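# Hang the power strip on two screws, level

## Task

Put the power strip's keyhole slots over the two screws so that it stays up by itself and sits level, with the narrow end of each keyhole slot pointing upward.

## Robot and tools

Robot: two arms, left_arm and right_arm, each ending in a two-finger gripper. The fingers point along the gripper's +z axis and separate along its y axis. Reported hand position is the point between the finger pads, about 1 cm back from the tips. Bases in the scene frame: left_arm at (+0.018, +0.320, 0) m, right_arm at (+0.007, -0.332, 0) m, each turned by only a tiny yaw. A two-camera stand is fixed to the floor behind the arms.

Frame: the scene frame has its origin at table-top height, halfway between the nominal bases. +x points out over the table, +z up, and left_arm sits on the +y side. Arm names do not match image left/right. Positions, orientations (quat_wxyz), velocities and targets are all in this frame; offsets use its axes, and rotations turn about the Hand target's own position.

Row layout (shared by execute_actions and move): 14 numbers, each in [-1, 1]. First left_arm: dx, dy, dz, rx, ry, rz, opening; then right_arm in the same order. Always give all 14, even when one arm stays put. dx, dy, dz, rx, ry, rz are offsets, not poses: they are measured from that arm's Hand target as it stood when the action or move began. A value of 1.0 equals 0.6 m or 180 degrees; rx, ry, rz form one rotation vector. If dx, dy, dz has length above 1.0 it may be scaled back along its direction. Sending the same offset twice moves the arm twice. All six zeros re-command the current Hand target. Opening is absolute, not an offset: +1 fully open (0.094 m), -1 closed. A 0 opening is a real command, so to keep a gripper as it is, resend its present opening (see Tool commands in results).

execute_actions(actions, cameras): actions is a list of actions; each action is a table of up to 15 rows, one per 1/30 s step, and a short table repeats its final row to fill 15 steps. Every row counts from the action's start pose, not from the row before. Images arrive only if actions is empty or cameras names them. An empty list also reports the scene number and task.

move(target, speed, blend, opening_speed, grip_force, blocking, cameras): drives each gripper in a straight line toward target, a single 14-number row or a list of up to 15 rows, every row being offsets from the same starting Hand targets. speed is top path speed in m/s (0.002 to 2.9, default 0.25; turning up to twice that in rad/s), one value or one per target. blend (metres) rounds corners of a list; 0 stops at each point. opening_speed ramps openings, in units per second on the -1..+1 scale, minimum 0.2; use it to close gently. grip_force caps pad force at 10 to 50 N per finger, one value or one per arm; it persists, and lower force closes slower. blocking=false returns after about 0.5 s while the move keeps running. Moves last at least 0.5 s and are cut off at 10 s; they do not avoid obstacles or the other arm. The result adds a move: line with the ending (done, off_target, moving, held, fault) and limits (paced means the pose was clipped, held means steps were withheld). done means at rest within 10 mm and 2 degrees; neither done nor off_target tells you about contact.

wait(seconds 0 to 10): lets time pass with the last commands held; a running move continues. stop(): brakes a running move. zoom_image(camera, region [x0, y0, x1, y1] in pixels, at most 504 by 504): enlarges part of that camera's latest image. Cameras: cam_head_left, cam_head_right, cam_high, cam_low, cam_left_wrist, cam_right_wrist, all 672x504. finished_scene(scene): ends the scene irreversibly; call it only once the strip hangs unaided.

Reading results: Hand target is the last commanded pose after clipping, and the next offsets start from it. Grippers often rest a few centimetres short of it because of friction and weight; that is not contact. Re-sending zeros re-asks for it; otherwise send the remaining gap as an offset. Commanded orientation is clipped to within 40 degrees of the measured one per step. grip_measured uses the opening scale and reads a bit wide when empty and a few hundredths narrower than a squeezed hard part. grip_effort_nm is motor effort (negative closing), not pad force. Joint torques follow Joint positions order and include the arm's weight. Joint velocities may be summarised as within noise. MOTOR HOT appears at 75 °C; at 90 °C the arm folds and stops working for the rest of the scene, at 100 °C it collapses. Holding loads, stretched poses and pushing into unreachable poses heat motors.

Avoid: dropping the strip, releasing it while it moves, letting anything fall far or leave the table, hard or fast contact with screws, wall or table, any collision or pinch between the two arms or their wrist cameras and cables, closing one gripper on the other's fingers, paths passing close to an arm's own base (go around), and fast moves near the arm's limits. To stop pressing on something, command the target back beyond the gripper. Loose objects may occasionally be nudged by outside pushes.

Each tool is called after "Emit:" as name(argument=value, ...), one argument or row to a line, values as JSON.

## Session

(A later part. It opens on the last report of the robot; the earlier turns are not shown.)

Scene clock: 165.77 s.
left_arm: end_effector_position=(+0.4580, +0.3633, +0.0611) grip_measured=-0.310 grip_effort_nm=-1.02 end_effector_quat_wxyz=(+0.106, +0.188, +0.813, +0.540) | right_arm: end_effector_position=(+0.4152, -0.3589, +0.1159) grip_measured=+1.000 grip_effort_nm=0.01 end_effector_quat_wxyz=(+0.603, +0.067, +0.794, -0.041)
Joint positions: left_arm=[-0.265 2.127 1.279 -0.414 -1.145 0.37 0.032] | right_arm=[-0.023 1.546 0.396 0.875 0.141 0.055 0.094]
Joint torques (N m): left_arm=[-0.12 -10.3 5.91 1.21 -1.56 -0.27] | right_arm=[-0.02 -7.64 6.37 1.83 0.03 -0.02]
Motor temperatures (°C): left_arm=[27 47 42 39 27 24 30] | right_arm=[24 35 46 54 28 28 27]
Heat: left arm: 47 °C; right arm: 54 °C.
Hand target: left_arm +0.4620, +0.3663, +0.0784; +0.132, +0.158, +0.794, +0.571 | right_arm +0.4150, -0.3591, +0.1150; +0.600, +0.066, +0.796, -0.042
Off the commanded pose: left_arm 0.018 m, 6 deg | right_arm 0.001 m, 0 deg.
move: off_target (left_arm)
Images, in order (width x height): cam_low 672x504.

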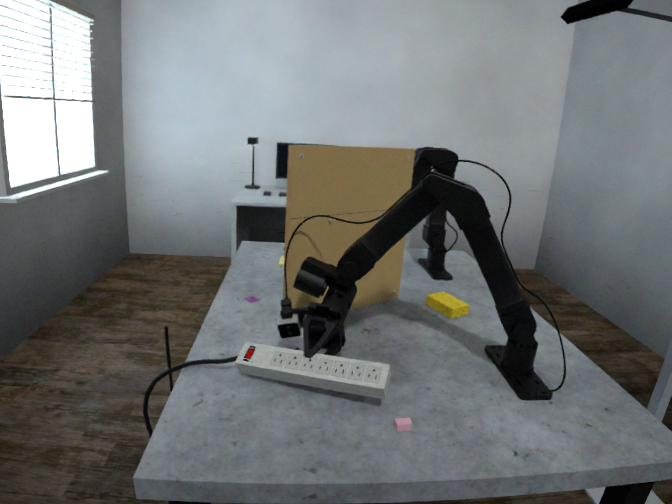

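Emit:
move(
  target=[
    [0,0,-0.045,0.02,-0.01,0,-0.4,0,0,0,0,0,0,1],
    [0,0,-0.045,0.02,-0.01,0,0.1,0,0,0,0,0,0,1],
    [-0.04,-0.11,-0.01,0.02,-0.01,0,0.1,0,0,0,0,0,0,1],
    [-0.06,-0.13,0.15,0.0,0.0,0,1,0,0,0,0,0,0,1],
  ],
  speed=[0.06,0.06,0.06,0.15],
  opening_speed=0.6,
  cameras=["cam_low","cam_left_wrist","cam_high"],
)

Scene clock: 181.37 s.
left_arm: end_effector_position=(+0.4200, +0.3006, +0.1493) grip_measured=+0.999 grip_effort_nm=0.08 end_effector_quat_wxyz=(+0.093, +0.172, +0.796, +0.574) | right_arm: end_effector_position=(+0.4152, -0.3589, +0.1159) grip_measured=+1.000 grip_effort_nm=0.01 end_effector_quat_wxyz=(+0.603, +0.067, +0.794, -0.041)
Joint positions: left_arm=[-0.465 2.141 1.635 -1.381 -1.222 -0.282 0.094] | right_arm=[-0.023 1.546 0.396 0.875 0.141 0.055 0.094]
Joint torques (N m): left_arm=[-1.59 -11.63 9.28 -0.04 -0.81 -0.21] | right_arm=[-0.03 -7.58 6.37 1.84 0.02 -0.01]
Heat: left arm: 46 °C; right arm: 54 °C.
Hand target: left_arm +0.4261, +0.2883, +0.1684; +0.132, +0.158, +0.794, +0.572 | right_arm +0.4150, -0.3591, +0.1150; +0.600, +0.066, +0.796, -0.042
Off the commanded pose: left_arm 0.023 m, 5 deg | right_arm 0.001 m, 0 deg.
move: off_target (left_arm); target 2's new opening was sent with left_arm's hand 0.011 m and 5 deg from that target; target 4's new opening was sent with left_arm's hand 0.024 m and 5 deg from that target
Images, in order (width x height): cam_high 672x504, cam_low 672x504, cam_left_wrist 672x504.

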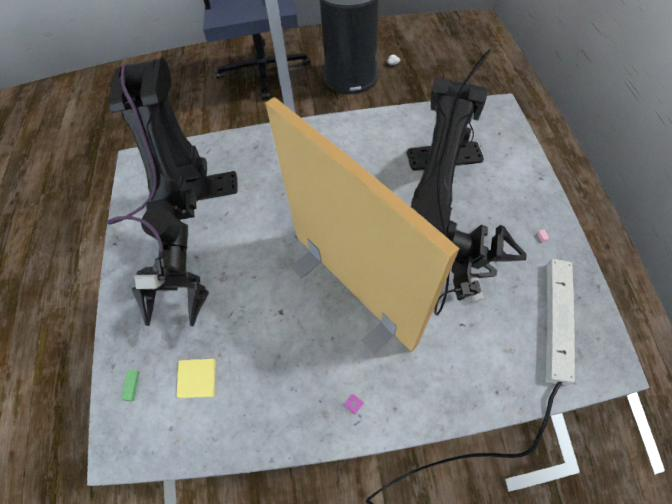

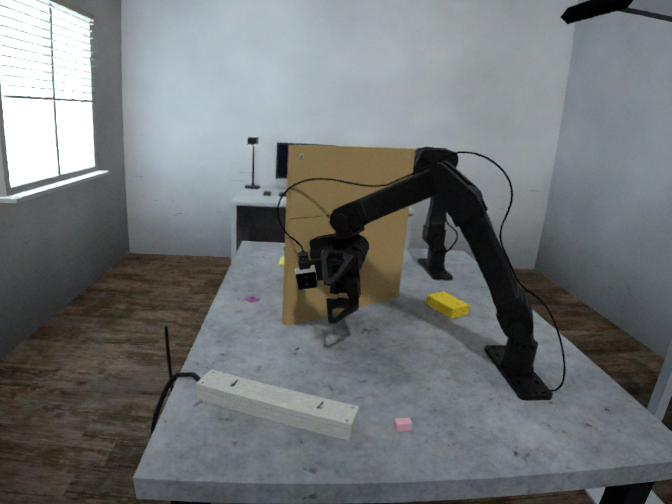

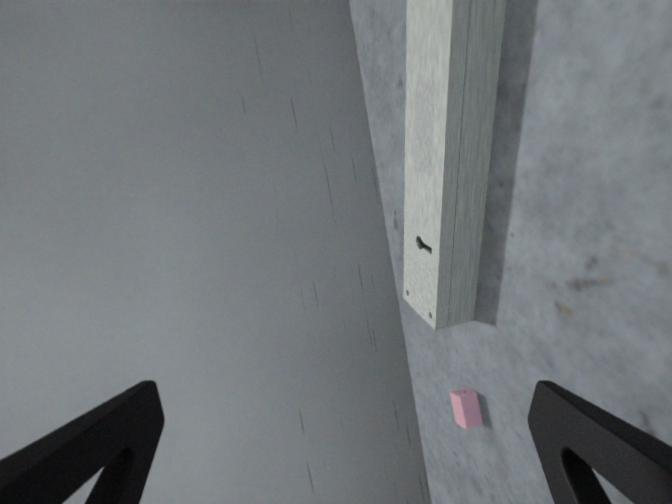

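Emit:
move(
  target=[
    [0.02,0.0,0.1,-0.345,0.134,0,1,0,0,0,0,0,0,1],
    [0.05,0.19,0.1,-0.345,0.134,0,1,0,0,0,0,0,0,1],
  ],
  speed=0.25,
  cameras=["cam_low","cam_left_wrist"],
)

Scene clock: 200.53 s.
left_arm: end_effector_position=(+0.4520, +0.4058, +0.2245) grip_measured=+0.999 grip_effort_nm=0.08 end_effector_quat_wxyz=(+0.114, +0.172, +0.976, +0.073) | right_arm: end_effector_position=(+0.4152, -0.3589, +0.1159) grip_measured=+1.000 grip_effort_nm=0.01 end_effector_quat_wxyz=(+0.603, +0.067, +0.794, -0.041)
Joint positions: left_arm=[0.188 2.11 2.369 -1.565 -0.061 0.525 0.094] | right_arm=[-0.023 1.546 0.396 0.875 0.141 0.055 0.094]
Joint torques (N m): left_arm=[-0.38 -8.7 9.48 0.66 0.08 0.12] | right_arm=[-0.03 -7.6 6.39 1.83 0.03 -0.02]
Motor temperatures (°C): left_arm=[27 46 44 37 27 24 29] | right_arm=[24 35 46 55 28 28 27]
Heat: left arm: 46 °C; right arm: 55 °C.
Hand target: left_arm +0.4560, +0.4024, +0.2285; +0.033, +0.178, +0.983, +0.040 | right_arm +0.4150, -0.3591, +0.1150; +0.600, +0.066, +0.796, -0.042
Off the commanded pose: left_arm 0.007 m, 10 deg | right_arm 0.001 m, 0 deg.
joint sent to its limit (left arm) — joint 4 (wrist pitch), lower limit. The joint targets are off in orientation, not in position.
move: off_target (left_arm)
Images, in order (width x height): cam_low 672x504, cam_left_wrist 672x504.

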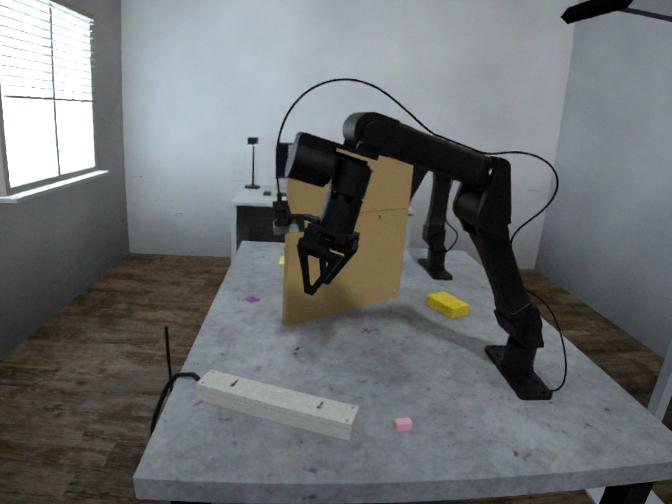

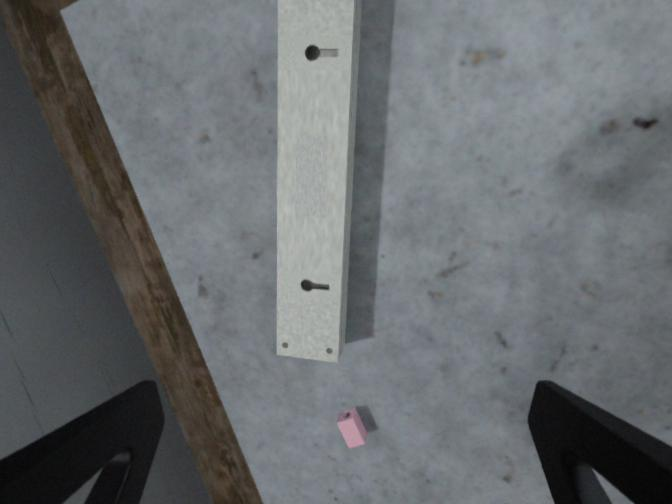

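Emit:
move(
  target=[0.081,0.003,-0.2,0,0,0,1,0,0,0,0,0,0,1],
  speed=0.2,
  cameras=["cam_left_wrist"],
)

Scene clock: 212.13 s.
left_arm: end_effector_position=(+0.5022, +0.4088, +0.1072) grip_measured=+0.999 grip_effort_nm=0.08 end_effector_quat_wxyz=(+0.031, +0.179, +0.982, +0.044) | right_arm: end_effector_position=(+0.4152, -0.3589, +0.1159) grip_measured=+1.000 grip_effort_nm=0.01 end_effector_quat_wxyz=(+0.603, +0.067, +0.794, -0.041)
Joint positions: left_arm=[0.177 2.496 2.574 -1.561 -0.061 0.52 0.094] | right_arm=[-0.023 1.546 0.396 0.875 0.141 0.055 0.094]
Joint torques (N m): left_arm=[-0.62 -11.56 8.95 0.35 0.12 -0.03] | right_arm=[-0.03 -7.6 6.41 1.84 0.04 -0.01]
Motor temperatures (°C): left_arm=[27 46 45 37 27 24 29] | right_arm=[24 35 46 55 28 28 26]
Heat: left arm: 46 °C; right arm: 55 °C.
Hand target: left_arm +0.5045, +0.4042, +0.1083; +0.033, +0.178, +0.983, +0.040 | right_arm +0.4150, -0.3591, +0.1150; +0.600, +0.066, +0.796, -0.042
Off the commanded pose: left_arm 0.005 m, 1 deg | right_arm 0.001 m, 0 deg.
joint sent to its limit (left arm) — joint 4 (wrist pitch), lower limit. The joint targets still meet the commanded pose.
move: done
Images, in order (width x height): cam_left_wrist 672x504.

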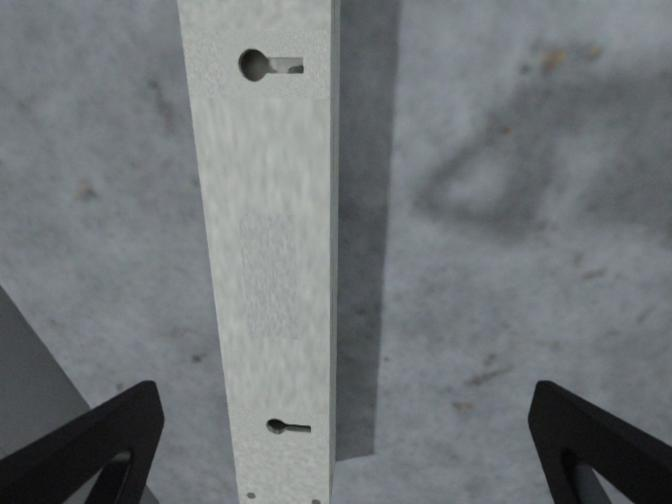

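Emit:
move(
  target=[
    [0.0125,0.033,0,0,0,0,1,0,0,0,0,0,0,1],
    [0.0125,0.033,-0.137,0,0,0,1,0,0,0,0,0,0,1],
    [0.0125,0.033,-0.137,0,0,0,0.0,0,0,0,0,0,0,1],
  ],
  speed=0.12,
  opening_speed=0.7,
  cameras=["cam_left_wrist","cam_low"],
)

Scene clock: 221.43 s.
left_arm: end_effector_position=(+0.5161, +0.4339, +0.0403) grip_measured=+0.002 grip_effort_nm=-0.08 end_effector_quat_wxyz=(+0.039, +0.172, +0.982, +0.067) | right_arm: end_effector_position=(+0.4152, -0.3589, +0.1159) grip_measured=+1.000 grip_effort_nm=0.01 end_effector_quat_wxyz=(+0.603, +0.067, +0.794, -0.041)
Joint positions: left_arm=[0.209 2.482 2.272 -1.24 -0.097 0.542 0.047] | right_arm=[-0.023 1.546 0.396 0.875 0.141 0.055 0.094]
Joint torques (N m): left_arm=[-0.05 -11.81 4.63 0.67 0.52 0.09] | right_arm=[-0.02 -7.6 6.37 1.84 0.04 -0.01]
Motor temperatures (°C): left_arm=[27 46 44 37 27 24 29] | right_arm=[24 35 46 55 28 28 26]
Heat: left arm: 46 °C; right arm: 55 °C.
Hand target: left_arm +0.5121, +0.4240, +0.0262; +0.033, +0.178, +0.983, +0.040 | right_arm +0.4150, -0.3591, +0.1150; +0.600, +0.066, +0.796, -0.042
Off the commanded pose: left_arm 0.018 m, 3 deg | right_arm 0.001 m, 0 deg.
move: off_target (left_arm); target 3's new opening was sent with left_arm's hand 0.016 m and 2 deg from that target
Images, in order (width x height): cam_low 672x504, cam_left_wrist 672x504.

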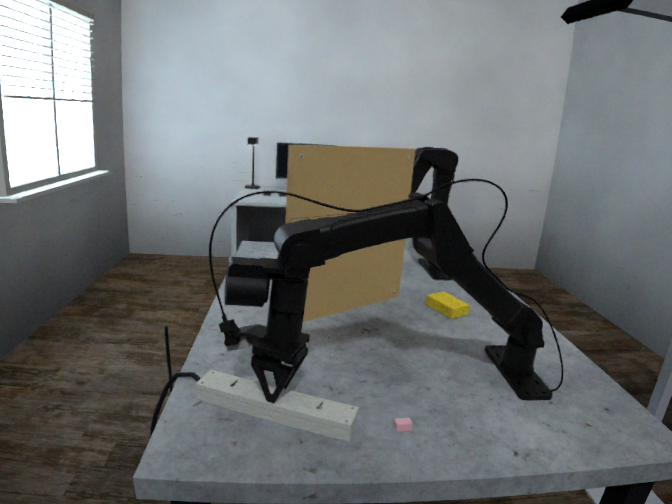

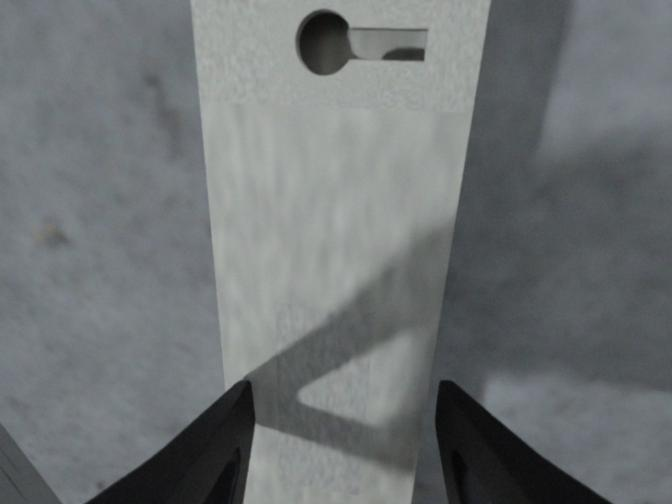

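Emit:
move(
  target=[
    [-0.004,-0.008,-0.02,0,0,0,0.2,0,0,0,0,0,0,1],
    [-0.004,-0.008,-0.02,0,0,0,-0.2,0,0,0,0,0,0,1],
  ],
  speed=0.05,
  opening_speed=0.5,
  cameras=["cam_left_wrist"],
)

Scene clock: 228.33 s.
left_arm: end_effector_position=(+0.5158, +0.4350, +0.0391) grip_measured=-0.196 grip_effort_nm=-0.21 end_effector_quat_wxyz=(+0.047, +0.172, +0.981, +0.076) | right_arm: end_effector_position=(+0.4152, -0.3589, +0.1159) grip_measured=+1.000 grip_effort_nm=0.01 end_effector_quat_wxyz=(+0.603, +0.067, +0.794, -0.041)
Joint positions: left_arm=[0.207 2.448 2.203 -1.183 -0.109 0.542 0.038] | right_arm=[-0.023 1.546 0.396 0.875 0.141 0.055 0.094]
Joint torques (N m): left_arm=[-0.51 -10.73 3.79 0.63 0.62 0] | right_arm=[-0.03 -7.58 6.35 1.84 0.03 -0.02]
Motor temperatures (°C): left_arm=[27 48 43 36 27 24 29] | right_arm=[24 35 46 55 28 28 26]
Heat: left arm: 48 °C; right arm: 55 °C.
Hand target: left_arm +0.5097, +0.4191, +0.0141; +0.033, +0.178, +0.983, +0.039 | right_arm +0.4150, -0.3591, +0.1150; +0.600, +0.066, +0.796, -0.042
Off the commanded pose: left_arm 0.030 m, 5 deg | right_arm 0.001 m, 0 deg.
move: off_target (left_arm); target 2's new opening was sent with left_arm's hand 0.027 m and 4 deg from that target
Images, in order (width x height): cam_left_wrist 672x504.

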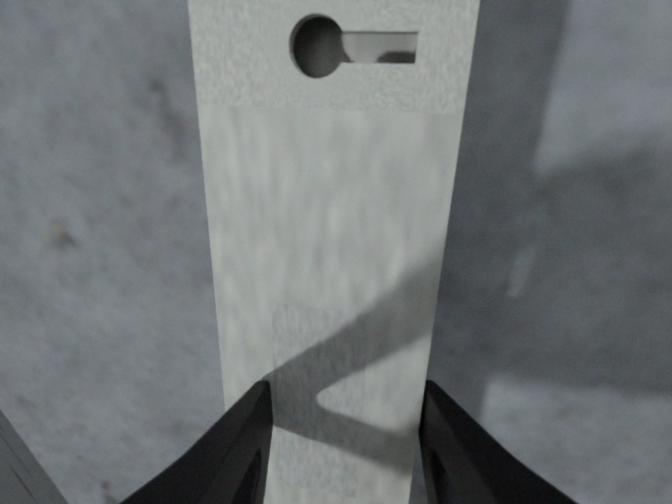

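Emit:
move(
  target=[
    [0.003,0.02,0.08,0,0,0,-0.2,0,0,0,0,0,0,1],
    [0.0,0.013,0.08,0,0,0,1,0,0,0,0,0,0,1],
    [0.0,0.013,0.01,0,0,0,1,0,0,0,0,0,0,1],
  ],
  speed=0.12,
  cameras=["cam_left_wrist"],
)

Scene clock: 238.40 s.
left_arm: end_effector_position=(+0.5076, +0.4285, +0.0177) grip_measured=+0.999 grip_effort_nm=0.07 end_effector_quat_wxyz=(+0.024, +0.178, +0.983, +0.042) | right_arm: end_effector_position=(+0.4152, -0.3589, +0.1159) grip_measured=+1.000 grip_effort_nm=0.01 end_effector_quat_wxyz=(+0.603, +0.067, +0.794, -0.041)
Joint positions: left_arm=[0.214 2.495 2.214 -1.214 -0.06 0.555 0.094] | right_arm=[-0.023 1.546 0.396 0.875 0.141 0.055 0.094]
Joint torques (N m): left_arm=[0.16 -13.61 5.78 0.58 0.08 0.02] | right_arm=[-0.06 -7.6 6.41 1.83 0.03 -0.01]
Motor temperatures (°C): left_arm=[27 49 42 36 27 24 29] | right_arm=[24 35 46 55 28 28 26]
Heat: left arm: 49 °C; right arm: 55 °C.
Hand target: left_arm +0.5097, +0.4271, +0.0202; +0.033, +0.178, +0.983, +0.040 | right_arm +0.4150, -0.3591, +0.1150; +0.600, +0.066, +0.796, -0.042
Off the commanded pose: left_arm 0.004 m, 1 deg | right_arm 0.001 m, 0 deg.
move: done
Images, in order (width x height): cam_left_wrist 672x504.

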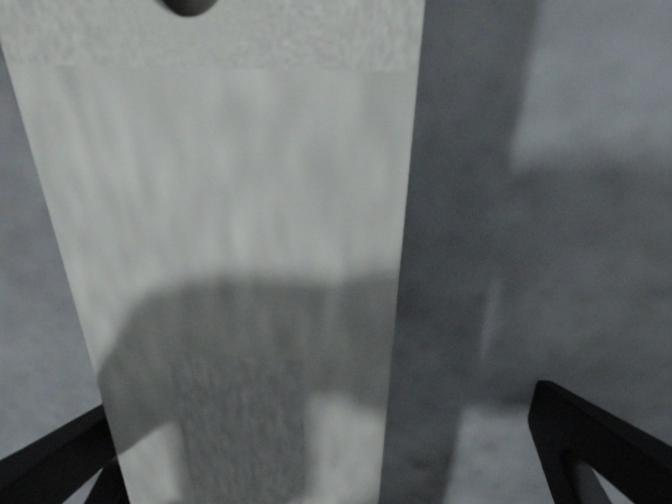

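Emit:
move(
  target=[0,0,0.013,0,0,0,-0.05,0,0,0,0,0,0,1],
  speed=0.05,
  opening_speed=0.6,
  cameras=["cam_left_wrist"],
)

Scene clock: 245.90 s.
left_arm: end_effector_position=(+0.5075, +0.4293, +0.0178) grip_measured=+0.067 grip_effort_nm=-1.01 end_effector_quat_wxyz=(+0.024, +0.176, +0.983, +0.044) | right_arm: end_effector_position=(+0.4152, -0.3589, +0.1159) grip_measured=+1.000 grip_effort_nm=0.01 end_effector_quat_wxyz=(+0.603, +0.067, +0.794, -0.041)
Joint positions: left_arm=[0.214 2.495 2.214 -1.213 -0.065 0.552 0.05] | right_arm=[-0.023 1.546 0.396 0.875 0.141 0.055 0.094]
Joint torques (N m): left_arm=[0.2 -13.79 8.09 0.4 0.15 0.08] | right_arm=[-0.01 -7.62 6.37 1.83 0.03 -0.02]
Motor temperatures (°C): left_arm=[27 48 42 36 26 24 29] | right_arm=[24 35 46 55 28 28 26]
Heat: left arm: 48 °C; right arm: 55 °C.
Hand target: left_arm +0.5097, +0.4269, +0.0279; +0.033, +0.178, +0.983, +0.040 | right_arm +0.4150, -0.3591, +0.1150; +0.600, +0.066, +0.796, -0.042
Off the commanded pose: left_arm 0.011 m, 1 deg | right_arm 0.001 m, 0 deg.
move: off_target (left_arm)
Images, in order (width x height): cam_left_wrist 672x504.

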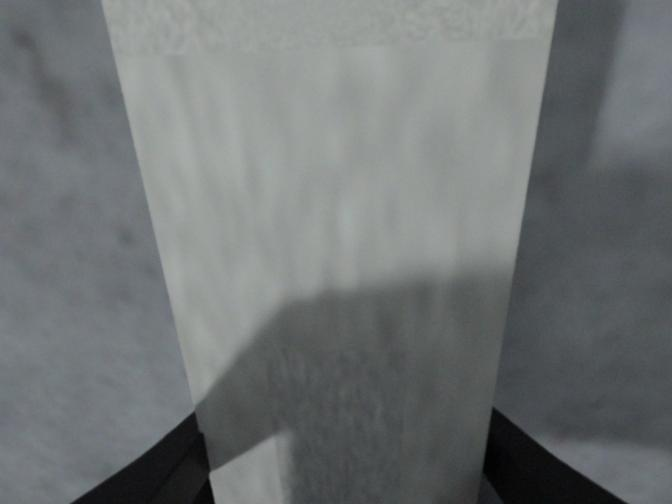

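Emit:
move(
  target=[
    [0,0,0.25,0,0,0,-0.05,0,0,0,0,0,0,1],
    [-0.06,-0.08,0.25,0.4,-0.146,0,-0.05,0,0,0,0,0,0,1],
  ],
  speed=0.2,
  cameras=["cam_low","cam_high"],
)

Emit:
zoom_image(
  camera="cam_low",
  region=[200, 220, 440, 430],
)

Scene clock: 256.73 s.
left_arm: end_effector_position=(+0.4751, +0.3751, +0.1434) grip_measured=+0.044 grip_effort_nm=-1.02 end_effector_quat_wxyz=(+0.089, +0.209, +0.758, +0.612) | right_arm: end_effector_position=(+0.4152, -0.3589, +0.1159) grip_measured=+1.000 grip_effort_nm=0.01 end_effector_quat_wxyz=(+0.603, +0.067, +0.794, -0.041)
Joint positions: left_arm=[-0.248 2.032 1.345 -0.345 -1.293 0.68 0.049] | right_arm=[-0.023 1.546 0.396 0.875 0.141 0.055 0.094]
Joint torques (N m): left_arm=[-0.05 -13.09 6.65 1.57 -1.51 -0.29] | right_arm=[-0.03 -7.61 6.37 1.84 0.04 -0.01]
Motor temperatures (°C): left_arm=[27 50 42 36 27 24 29] | right_arm=[24 35 46 55 28 27 26]
Heat: left arm: 50 °C; right arm: 55 °C.
Hand target: left_arm +0.4737, +0.3790, +0.1780; +0.131, +0.150, +0.741, +0.641 | right_arm +0.4150, -0.3591, +0.1150; +0.600, +0.066, +0.796, -0.042
Off the commanded pose: left_arm 0.035 m, 9 deg | right_arm 0.001 m, 0 deg.
move: off_target (left_arm)
Images, in order (width x height): cam_high 672x504, cam_low 672x504.

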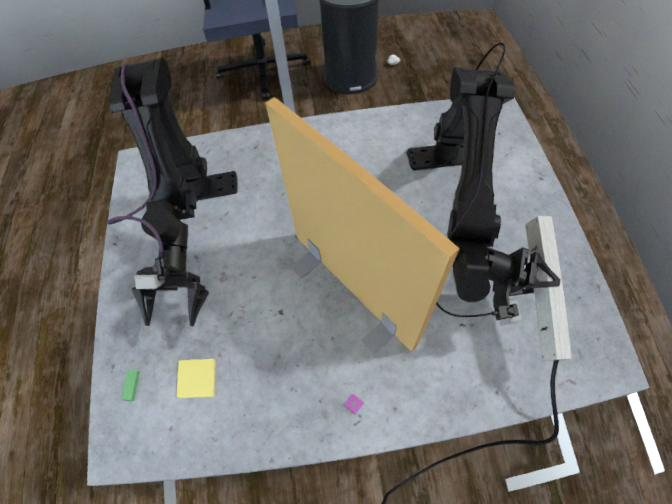

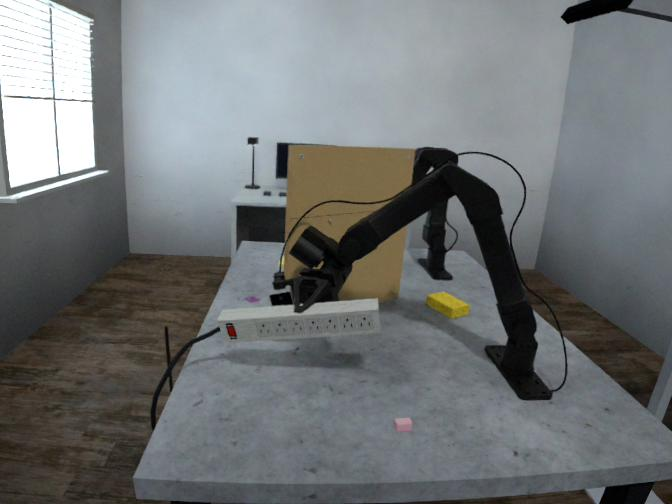

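Scaled by 2.100 from the camera's 672x504 image, which has a finer 960x720 frame.

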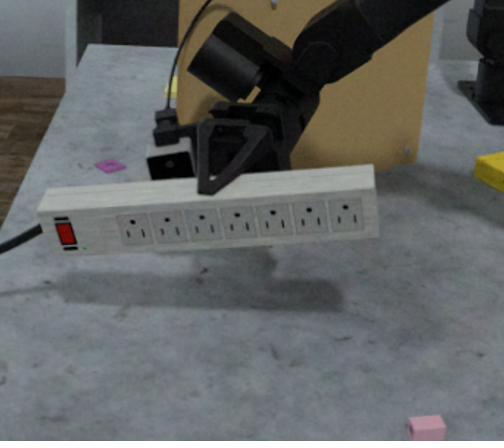

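Emit:
move(
  target=[0,0,-0.15,0,0,0,-0.05,0,0,0,0,0,0,1],
  speed=0.1,
  cameras=["cam_low"],
)

Emit:
zoom_image(
  camera="cam_low",
  region=[200, 250, 440, 430],
)

Scene clock: 264.57 s.
left_arm: end_effector_position=(+0.4761, +0.3755, +0.0755) grip_measured=+0.044 grip_effort_nm=-1.02 end_effector_quat_wxyz=(+0.116, +0.184, +0.756, +0.617) | right_arm: end_effector_position=(+0.4152, -0.3589, +0.1159) grip_measured=+1.000 grip_effort_nm=0.01 end_effector_quat_wxyz=(+0.603, +0.067, +0.794, -0.041)
Joint positions: left_arm=[-0.248 2.169 1.21 0.014 -1.306 0.695 0.049] | right_arm=[-0.023 1.546 0.396 0.875 0.141 0.055 0.094]
Joint torques (N m): left_arm=[-0.1 -10.04 5.72 1.54 -1.27 -0.15] | right_arm=[-0.03 -7.6 6.39 1.83 0.04 -0.01]
Motor temperatures (°C): left_arm=[27 51 41 37 28 24 30] | right_arm=[24 35 46 55 28 27 26]
Heat: left arm: 51 °C; right arm: 55 °C.
Hand target: left_arm +0.4737, +0.3790, +0.0881; +0.131, +0.150, +0.741, +0.641 | right_arm +0.4150, -0.3591, +0.1150; +0.600, +0.066, +0.796, -0.042
Off the commanded pose: left_arm 0.013 m, 5 deg | right_arm 0.001 m, 0 deg.
move: off_target (left_arm)
Images, in order (width x height): cam_low 672x504.

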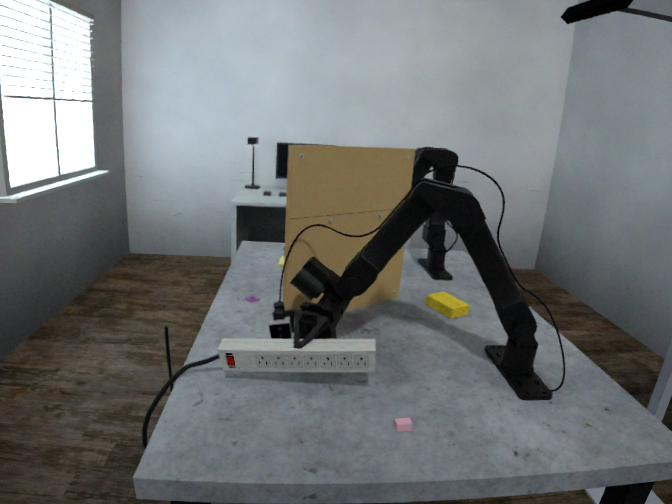

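Scaled by 2.100 from the camera's 672x504 image, which has a finer 960x720 frame.

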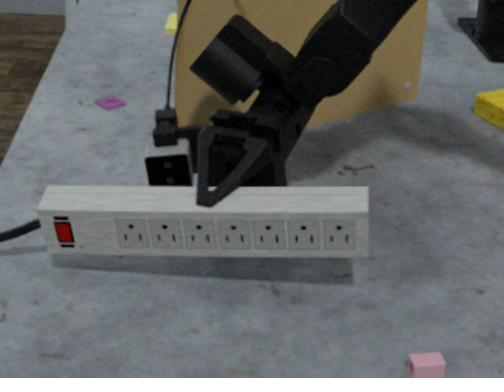

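Emit:
move(
  target=[0,0,-0.065,0,0,0,-0.05,0,0,0,0,0,0,1],
  speed=0.06,
  cameras=["cam_low"],
)

Emit:
zoom_image(
  camera="cam_low",
  region=[200, 250, 440, 430],
)

Scene clock: 269.90 s.
left_arm: end_effector_position=(+0.4798, +0.3753, +0.0467) grip_measured=+0.044 grip_effort_nm=-1.02 end_effector_quat_wxyz=(+0.139, +0.162, +0.753, +0.623) | right_arm: end_effector_position=(+0.4152, -0.3589, +0.1159) grip_measured=+1.000 grip_effort_nm=0.01 end_effector_quat_wxyz=(+0.603, +0.067, +0.794, -0.041)
Joint positions: left_arm=[-0.248 2.264 1.18 0.223 -1.324 0.718 0.049] | right_arm=[-0.023 1.546 0.396 0.875 0.141 0.055 0.094]
Joint torques (N m): left_arm=[-0.02 -9.24 4.88 1.29 -1.11 0.05] | right_arm=[-0.02 -7.61 6.35 1.83 0.04 -0.02]
Motor temperatures (°C): left_arm=[27 51 41 38 28 24 30] | right_arm=[24 35 46 55 28 27 26]
Heat: left arm: 51 °C; right arm: 55 °C.
Hand target: left_arm +0.4737, +0.3790, +0.0489; +0.131, +0.151, +0.741, +0.641 | right_arm +0.4150, -0.3591, +0.1150; +0.600, +0.066, +0.796, -0.042
Off the commanded pose: left_arm 0.008 m, 3 deg | right_arm 0.001 m, 0 deg.
move: off_target (left_arm)
Images, in order (width x height): cam_low 672x504.

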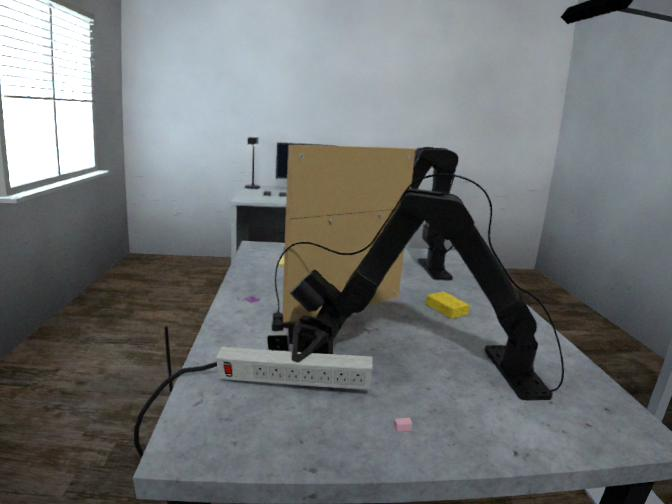

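Scaled by 2.100 from the camera's 672x504 image, which has a finer 960x720 frame.

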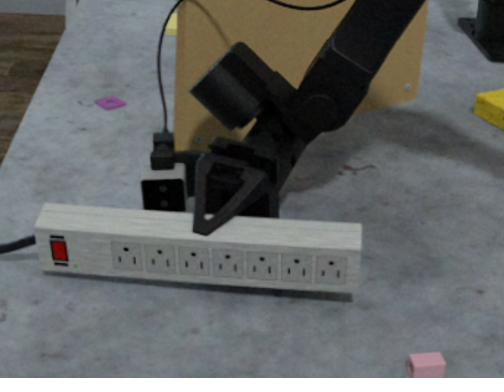

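Emit:
move(
  target=[
    [0,0,-0.02,0,0,0,-0.05,0,0,0,0,0,0,1],
    [0,0,-0.02,0,0,0,0.4,0,0,0,0,0,0,1],
    [-0.04,-0.13,-0.0,0,0,0,0.4,0,0,0,0,0,0,1],
  ],
  speed=0.08,
  opening_speed=0.4,
  cameras=["cam_low","cam_left_wrist"],
)

Scene clock: 282.53 s.
left_arm: end_effector_position=(+0.4479, +0.3119, +0.0541) grip_measured=+0.398 grip_effort_nm=0.12 end_effector_quat_wxyz=(+0.164, +0.168, +0.704, +0.670) | right_arm: end_effector_position=(+0.4152, -0.3589, +0.1159) grip_measured=+1.000 grip_effort_nm=0.01 end_effector_quat_wxyz=(+0.603, +0.067, +0.794, -0.041)
Joint positions: left_arm=[-0.433 2.285 1.184 -0.045 -1.518 0.419 0.066] | right_arm=[-0.023 1.546 0.396 0.875 0.141 0.055 0.094]
Joint torques (N m): left_arm=[-1.46 -10.65 5.39 0.58 -0.04 -0.25] | right_arm=[-0.03 -7.6 6.39 1.85 0.03 -0.02]
Motor temperatures (°C): left_arm=[27 50 41 38 28 24 30] | right_arm=[24 35 46 55 28 27 26]
Heat: left arm: 50 °C; right arm: 55 °C.
Hand target: left_arm +0.4497, +0.3010, +0.0490; +0.131, +0.150, +0.741, +0.641 | right_arm +0.4150, -0.3591, +0.1150; +0.600, +0.066, +0.796, -0.042
Off the commanded pose: left_arm 0.012 m, 7 deg | right_arm 0.001 m, 0 deg.
move: off_target (left_arm); target 2's new opening was sent with left_arm's hand 0.009 m and 3 deg from that target
Images, in order (width x height): cam_low 672x504, cam_left_wrist 672x504.

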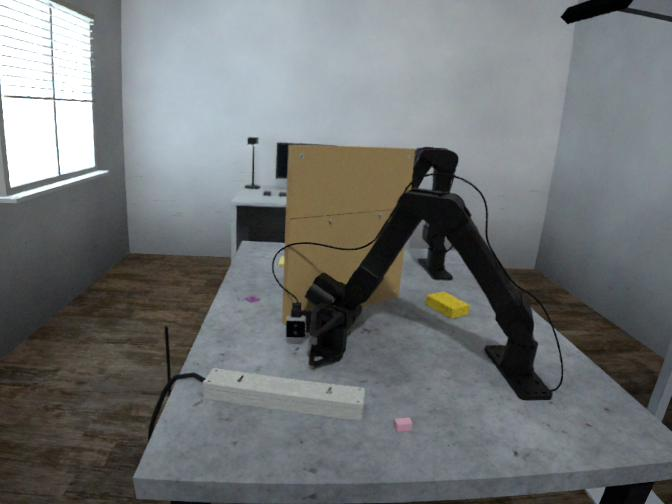

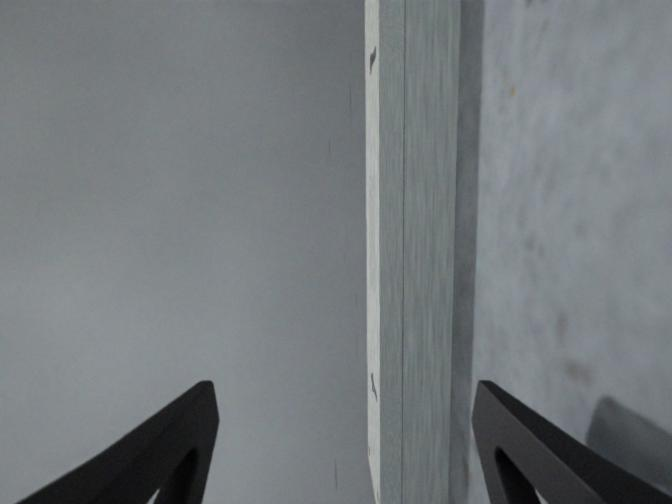

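Emit:
move(
  target=[
    [0.0,-0.03,0.15,0,0,0,1,0,0,0,0,0,0,1],
    [0.01,0.13,0.25,-0.4,0.146,0,1,0,0,0,0,0,0,1],
    [0.035,0.15,0.13,-0.4,0.146,0,1,0,0,0,0,0,0,1],
  ],
  speed=0.25,
  blend=[0.02,0.01,0],
  cameras=["cam_left_wrist"],
)

Scene clock: 318.87 s.
left_arm: end_effector_position=(+0.4677, +0.3892, +0.1249) grip_measured=+0.999 grip_effort_nm=0.08 end_effector_quat_wxyz=(+0.023, +0.178, +0.983, +0.042) | right_arm: end_effector_position=(+0.4152, -0.3589, +0.1159) grip_measured=+1.000 grip_effort_nm=0.01 end_effector_quat_wxyz=(+0.603, +0.067, +0.794, -0.041)
Joint positions: left_arm=[0.144 2.281 2.264 -1.485 -0.066 0.484 0.094] | right_arm=[-0.023 1.546 0.396 0.875 0.141 0.055 0.094]
Joint torques (N m): left_arm=[0.7 -11.82 6.34 0.52 0.1 0.11] | right_arm=[-0.05 -7.6 6.37 1.83 0.03 -0.01]
Motor temperatures (°C): left_arm=[27 53 41 35 27 24 29] | right_arm=[24 35 46 55 28 27 26]
Heat: left arm: 53 °C; right arm: 55 °C.
Hand target: left_arm +0.4708, +0.3910, +0.1270; +0.033, +0.178, +0.983, +0.040 | right_arm +0.4150, -0.3591, +0.1150; +0.600, +0.066, +0.796, -0.042
Off the commanded pose: left_arm 0.004 m, 1 deg | right_arm 0.001 m, 0 deg.
move: done
Images, in order (width x height): cam_left_wrist 672x504.

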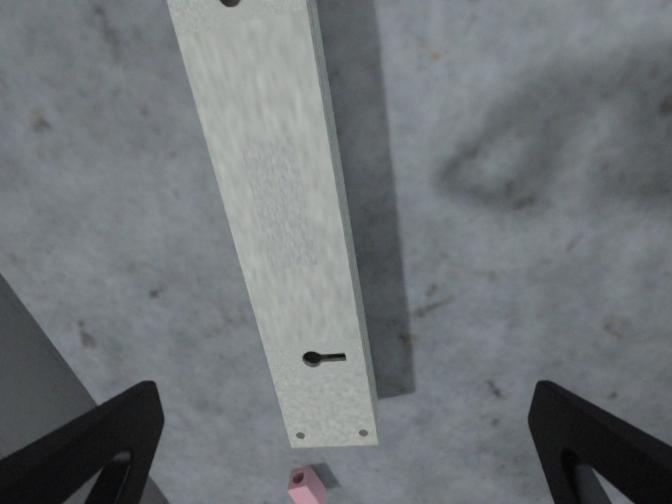

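Emit:
move(
  target=[
    [0.055,0.02,-0.05,0,0,0.056,1,0,0,0,0,0,0,1],
    [0.055,0.02,-0.172,0,0,0.056,1,0,0,0,0,0,0,1],
  ],
  speed=0.12,
  cameras=["cam_left_wrist"],
)

Scene clock: 329.67 s.
left_arm: end_effector_position=(+0.4979, +0.3985, +0.0145) grip_measured=+0.999 grip_effort_nm=0.08 end_effector_quat_wxyz=(+0.008, +0.099, +0.994, +0.036) | right_arm: end_effector_position=(+0.4152, -0.3589, +0.1159) grip_measured=+1.000 grip_effort_nm=0.01 end_effector_quat_wxyz=(+0.603, +0.067, +0.794, -0.041)
Joint positions: left_arm=[0.156 2.471 2.16 -1.227 -0.066 0.336 0.094] | right_arm=[-0.023 1.546 0.396 0.875 0.141 0.055 0.094]
Joint torques (N m): left_arm=[0.94 -14.76 5.18 0.74 -0.1 -0.05] | right_arm=[-0.05 -7.58 6.39 1.83 0.03 -0.02]
Motor temperatures (°C): left_arm=[27 52 41 34 27 24 29] | right_arm=[24 35 46 55 28 27 26]
Heat: left arm: 52 °C; right arm: 55 °C.
Hand target: left_arm +0.5036, +0.4029, +0.0237; +0.029, +0.091, +0.995, +0.042 | right_arm +0.4150, -0.3591, +0.1150; +0.600, +0.066, +0.796, -0.042
Off the commanded pose: left_arm 0.012 m, 3 deg | right_arm 0.001 m, 0 deg.
move: off_target (left_arm)
Images, in order (width x height): cam_left_wrist 672x504.

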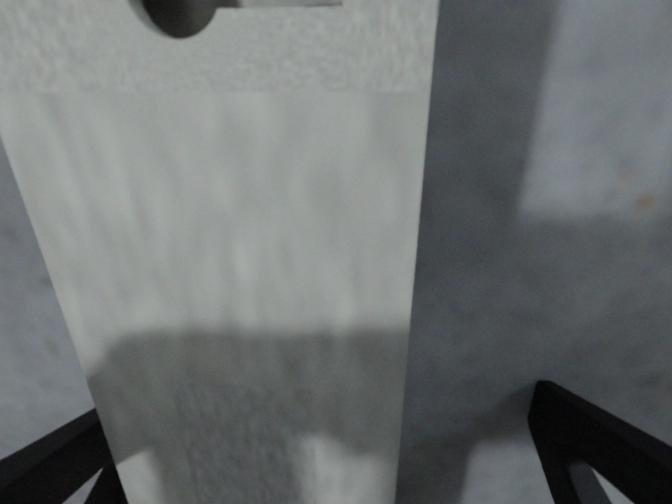

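Emit:
move(
  target=[
    [0.005,0.005,0.022,0,0,0,1,0,0,0,0,0,0,1],
    [0.005,0.005,0.022,0,0,0,-0.04,0,0,0,0,0,0,1],
    [0.0,0.0,0.2,0,0,0,-0.04,0,0,0,0,0,0,1],
    [-0.05,-0.04,0.2,0.39,-0.072,0,-0.04,0,0,0,0,0,0,1],
    [-0.05,-0.04,0.11,0.39,-0.072,0,-0.04,0,0,0,0,0,0,1],
  ],
  speed=[0.05,0.1,0.25,0.25,0.15],
  blend=[0,0,0.03,0.02,0],
  opening_speed=0.8,
  cameras=["cam_low"],
)

Emit:
zoom_image(
  camera="cam_low",
  region=[200, 250, 440, 430],
)

Scene clock: 341.87 s.
left_arm: end_effector_position=(+0.4678, +0.3768, +0.0734) grip_measured=+0.058 grip_effort_nm=-1.02 end_effector_quat_wxyz=(+0.048, +0.102, +0.803, +0.585) | right_arm: end_effector_position=(+0.4152, -0.3589, +0.1159) grip_measured=+1.000 grip_effort_nm=0.01 end_effector_quat_wxyz=(+0.603, +0.067, +0.794, -0.041)
Joint positions: left_arm=[-0.244 2.379 1.72 -1.082 -1.251 -0.135 0.05] | right_arm=[-0.023 1.546 0.396 0.875 0.141 0.055 0.094]
Joint torques (N m): left_arm=[-0.03 -11.86 5.56 0.32 -1.56 -0.26] | right_arm=[-0.03 -7.61 6.43 1.84 0.03 -0.01]
Motor temperatures (°C): left_arm=[27 55 41 34 27 24 29] | right_arm=[24 35 46 55 28 27 26]
Heat: left arm: 55 °C; right arm: 55 °C.
Hand target: left_arm +0.4737, +0.3789, +0.0898; +0.077, +0.086, +0.780, +0.615 | right_arm +0.4150, -0.3591, +0.1150; +0.600, +0.066, +0.796, -0.042
Off the commanded pose: left_arm 0.017 m, 6 deg | right_arm 0.001 m, 0 deg.
move: off_target (left_arm); target 2's new opening was sent with left_arm's hand 0.016 m and 2 deg from that target
Images, in order (width x height): cam_low 672x504.

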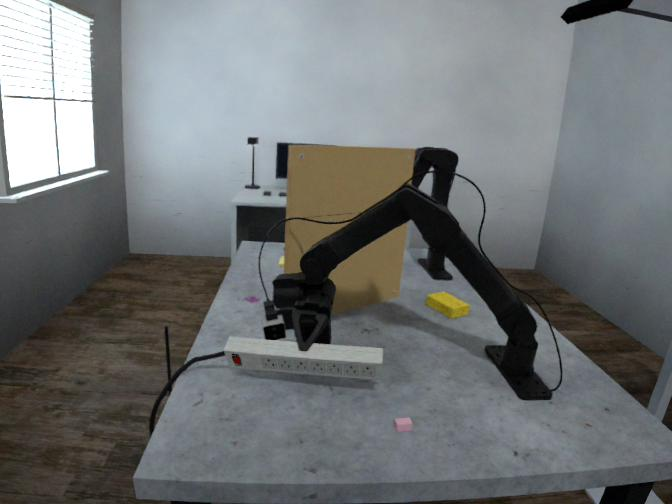

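Scaled by 2.100 from the camera's 672x504 image, which has a finer 960x720 frame.

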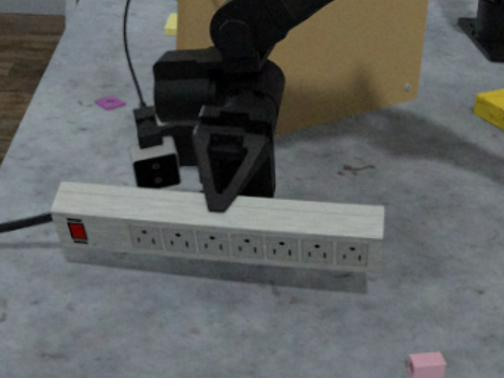

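Emit:
move(
  target=[0,0,-0.078,0,0,0,-0.04,0,0,0,0,0,0,1],
  speed=0.06,
  cameras=["cam_low"],
)

Emit:
zoom_image(
  camera="cam_low",
  region=[200, 250, 440, 430],
)

Scene clock: 347.83 s.
left_arm: end_effector_position=(+0.4738, +0.3765, +0.0381) grip_measured=+0.058 grip_effort_nm=-1.02 end_effector_quat_wxyz=(+0.074, +0.081, +0.799, +0.591) | right_arm: end_effector_position=(+0.4152, -0.3589, +0.1159) grip_measured=+1.000 grip_effort_nm=0.01 end_effector_quat_wxyz=(+0.603, +0.067, +0.794, -0.041)
Joint positions: left_arm=[-0.244 2.447 1.678 -0.923 -1.274 -0.151 0.05] | right_arm=[-0.023 1.546 0.396 0.875 0.141 0.055 0.094]
Joint torques (N m): left_arm=[-0.31 -10.71 4.97 0.25 -1.3 0.04] | right_arm=[-0.02 -7.57 6.38 1.84 0.04 -0.02]
Motor temperatures (°C): left_arm=[27 54 41 34 28 24 29] | right_arm=[24 35 46 55 28 27 26]
Heat: left arm: 54 °C; right arm: 55 °C.
Hand target: left_arm +0.4737, +0.3789, +0.0430; +0.077, +0.086, +0.780, +0.615 | right_arm +0.4150, -0.3591, +0.1150; +0.600, +0.066, +0.796, -0.042
Off the commanded pose: left_arm 0.005 m, 4 deg | right_arm 0.001 m, 0 deg.
move: off_target (left_arm)
Images, in order (width x height): cam_low 672x504.

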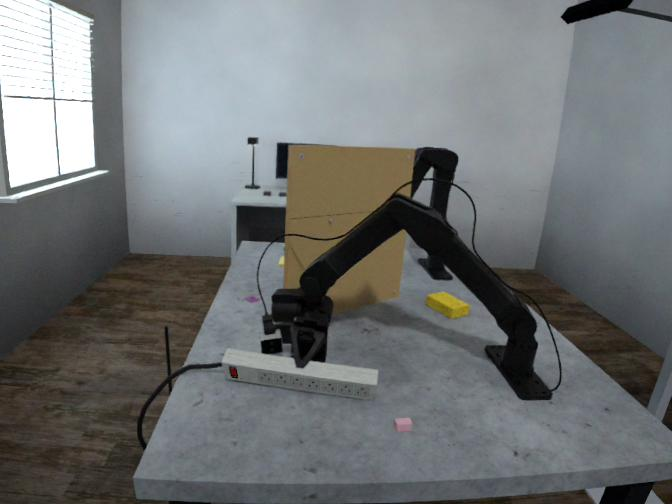

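Scaled by 2.100 from the camera's 672x504 image, which has a finer 960x720 frame.

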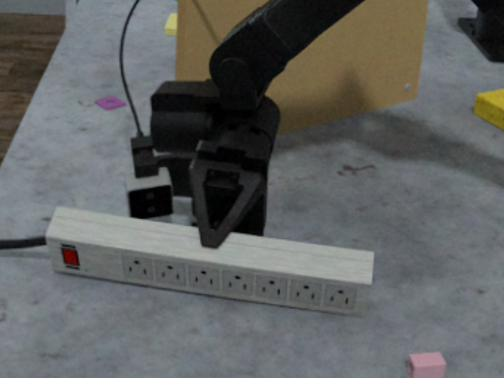

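Emit:
move(
  target=[
    [0,0,-0.012,0,0,0,-0.04,0,0,0,0,0,0,1],
    [0,0,-0.012,0,0,0,0.17,0,0,0,0,0,0,1],
  ],
  speed=0.05,
  opening_speed=0.25,
  cameras=["cam_low"],
)

Emit:
zoom_image(
  camera="cam_low",
  region=[200, 250, 440, 430],
)

Scene clock: 353.27 s.
left_arm: end_effector_position=(+0.4750, +0.3773, +0.0381) grip_measured=+0.169 grip_effort_nm=0.07 end_effector_quat_wxyz=(+0.077, +0.082, +0.793, +0.599) | right_arm: end_effector_position=(+0.4152, -0.3589, +0.1159) grip_measured=+1.000 grip_effort_nm=0.01 end_effector_quat_wxyz=(+0.603, +0.067, +0.794, -0.041)
Joint positions: left_arm=[-0.244 2.456 1.678 -0.913 -1.295 -0.149 0.055] | right_arm=[-0.023 1.546 0.396 0.875 0.141 0.055 0.094]
Joint torques (N m): left_arm=[0.08 -10.39 4.46 0.27 -1.08 0] | right_arm=[-0.05 -7.58 6.38 1.83 0.03 -0.01]
Motor temperatures (°C): left_arm=[26 54 41 34 28 24 30] | right_arm=[24 35 46 55 28 27 26]
Heat: left arm: 54 °C; right arm: 55 °C.
Hand target: left_arm +0.4737, +0.3789, +0.0357; +0.077, +0.086, +0.780, +0.615 | right_arm +0.4150, -0.3591, +0.1150; +0.600, +0.066, +0.796, -0.042
Off the commanded pose: left_arm 0.003 m, 2 deg | right_arm 0.001 m, 0 deg.
move: done; target 2's new opening was sent with left_arm's hand 0.002 m and 3 deg from that target
Images, in order (width x height): cam_low 672x504.

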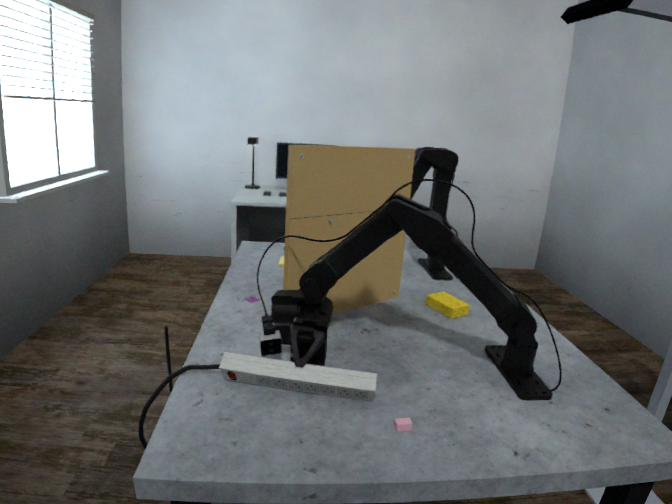

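Scaled by 2.100 from the camera's 672x504 image, which has a finer 960x720 frame.

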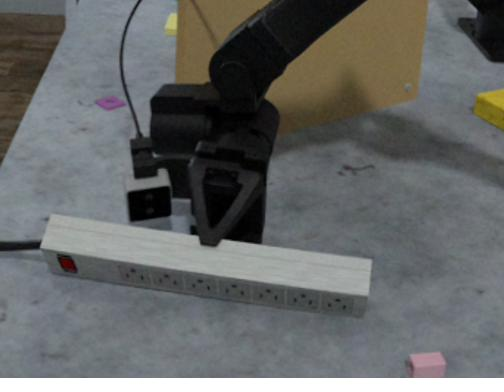

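Emit:
move(
  target=[
    [0,0,-0.0,0,0,0,-0.04,0,0,0,0,0,0,1],
    [0,0,0.0,0,0,0,-0.04,0,0,0,0,0,0,1],
    [0,0,0.06,0,0,0,-0.04,0,0,0,0,0,0,1],
    [0,0,0.06,0.15,-0.028,0,-0.04,0,0,0,0,0,0,1],
    [0,0,0.015,0.15,-0.028,0,-0.04,0,0,0,0,0,0,1],
  ],
  speed=[0.08,0.08,0.08,0.15,0.06],
  opening_speed=0.5,
  cameras=["cam_low","cam_high"],
)

Emit:
zoom_image(
  camera="cam_low",
  region=[200, 250, 440, 430],
)

Scene clock: 365.63 s.
left_arm: end_effector_position=(+0.4711, +0.3810, +0.0525) grip_measured=+0.096 grip_effort_nm=-1.02 end_effector_quat_wxyz=(+0.087, +0.091, +0.722, +0.680) | right_arm: end_effector_position=(+0.4152, -0.3589, +0.1159) grip_measured=+1.000 grip_effort_nm=0.01 end_effector_quat_wxyz=(+0.603, +0.067, +0.794, -0.041)
Joint positions: left_arm=[-0.253 2.533 1.706 -1.071 -1.508 -0.331 0.052] | right_arm=[-0.023 1.546 0.396 0.875 0.141 0.055 0.094]
Joint torques (N m): left_arm=[-0.34 -7.76 6.3 -0.13 -1.39 -0.33] | right_arm=[-0.06 -7.58 6.39 1.84 0.03 -0.01]
Motor temperatures (°C): left_arm=[26 52 41 33 28 24 30] | right_arm=[24 35 46 56 28 27 26]
Heat: left arm: 52 °C; right arm: 56 °C.
Hand target: left_arm +0.4737, +0.3789, +0.0447; +0.089, +0.075, +0.611, +0.783 | right_arm +0.4150, -0.3591, +0.1150; +0.600, +0.066, +0.796, -0.042
Off the commanded pose: left_arm 0.009 m, 17 deg | right_arm 0.001 m, 0 deg.
joint sent to its limit (left arm) — joint 5 (wrist yaw), lower limit. The joint targets are off in orientation, not in position.
move: off_target (left_arm)
Images, in order (width x height): cam_high 672x504, cam_low 672x504.

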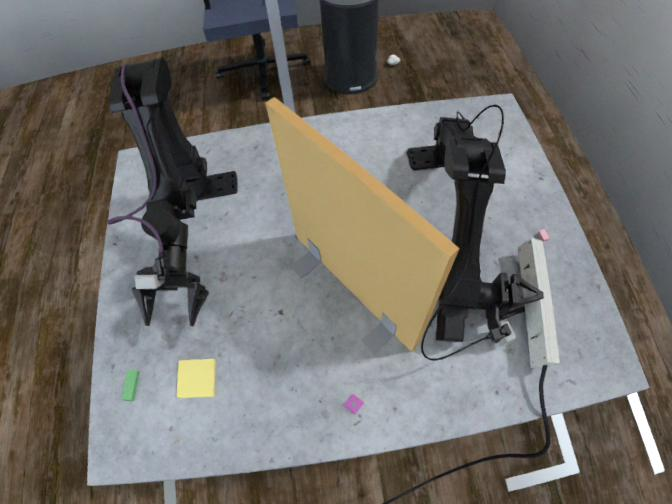

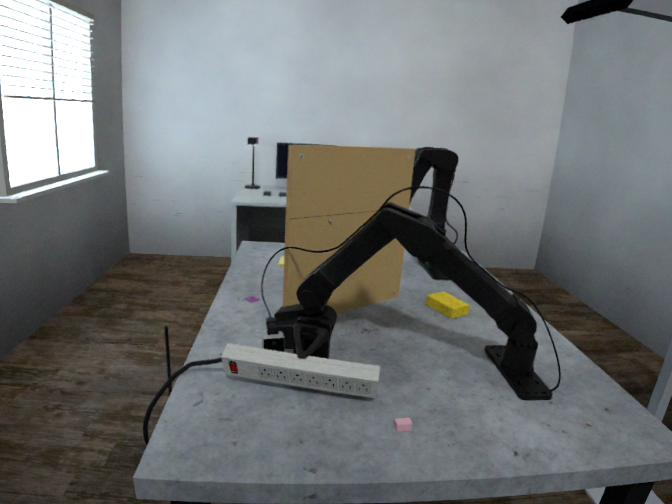

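Scaled by 2.100 from the camera's 672x504 image, which has a finer 960x720 frame.

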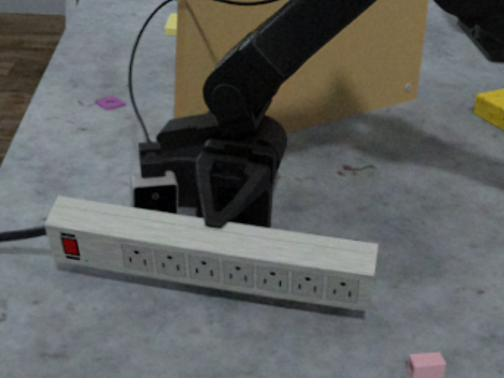

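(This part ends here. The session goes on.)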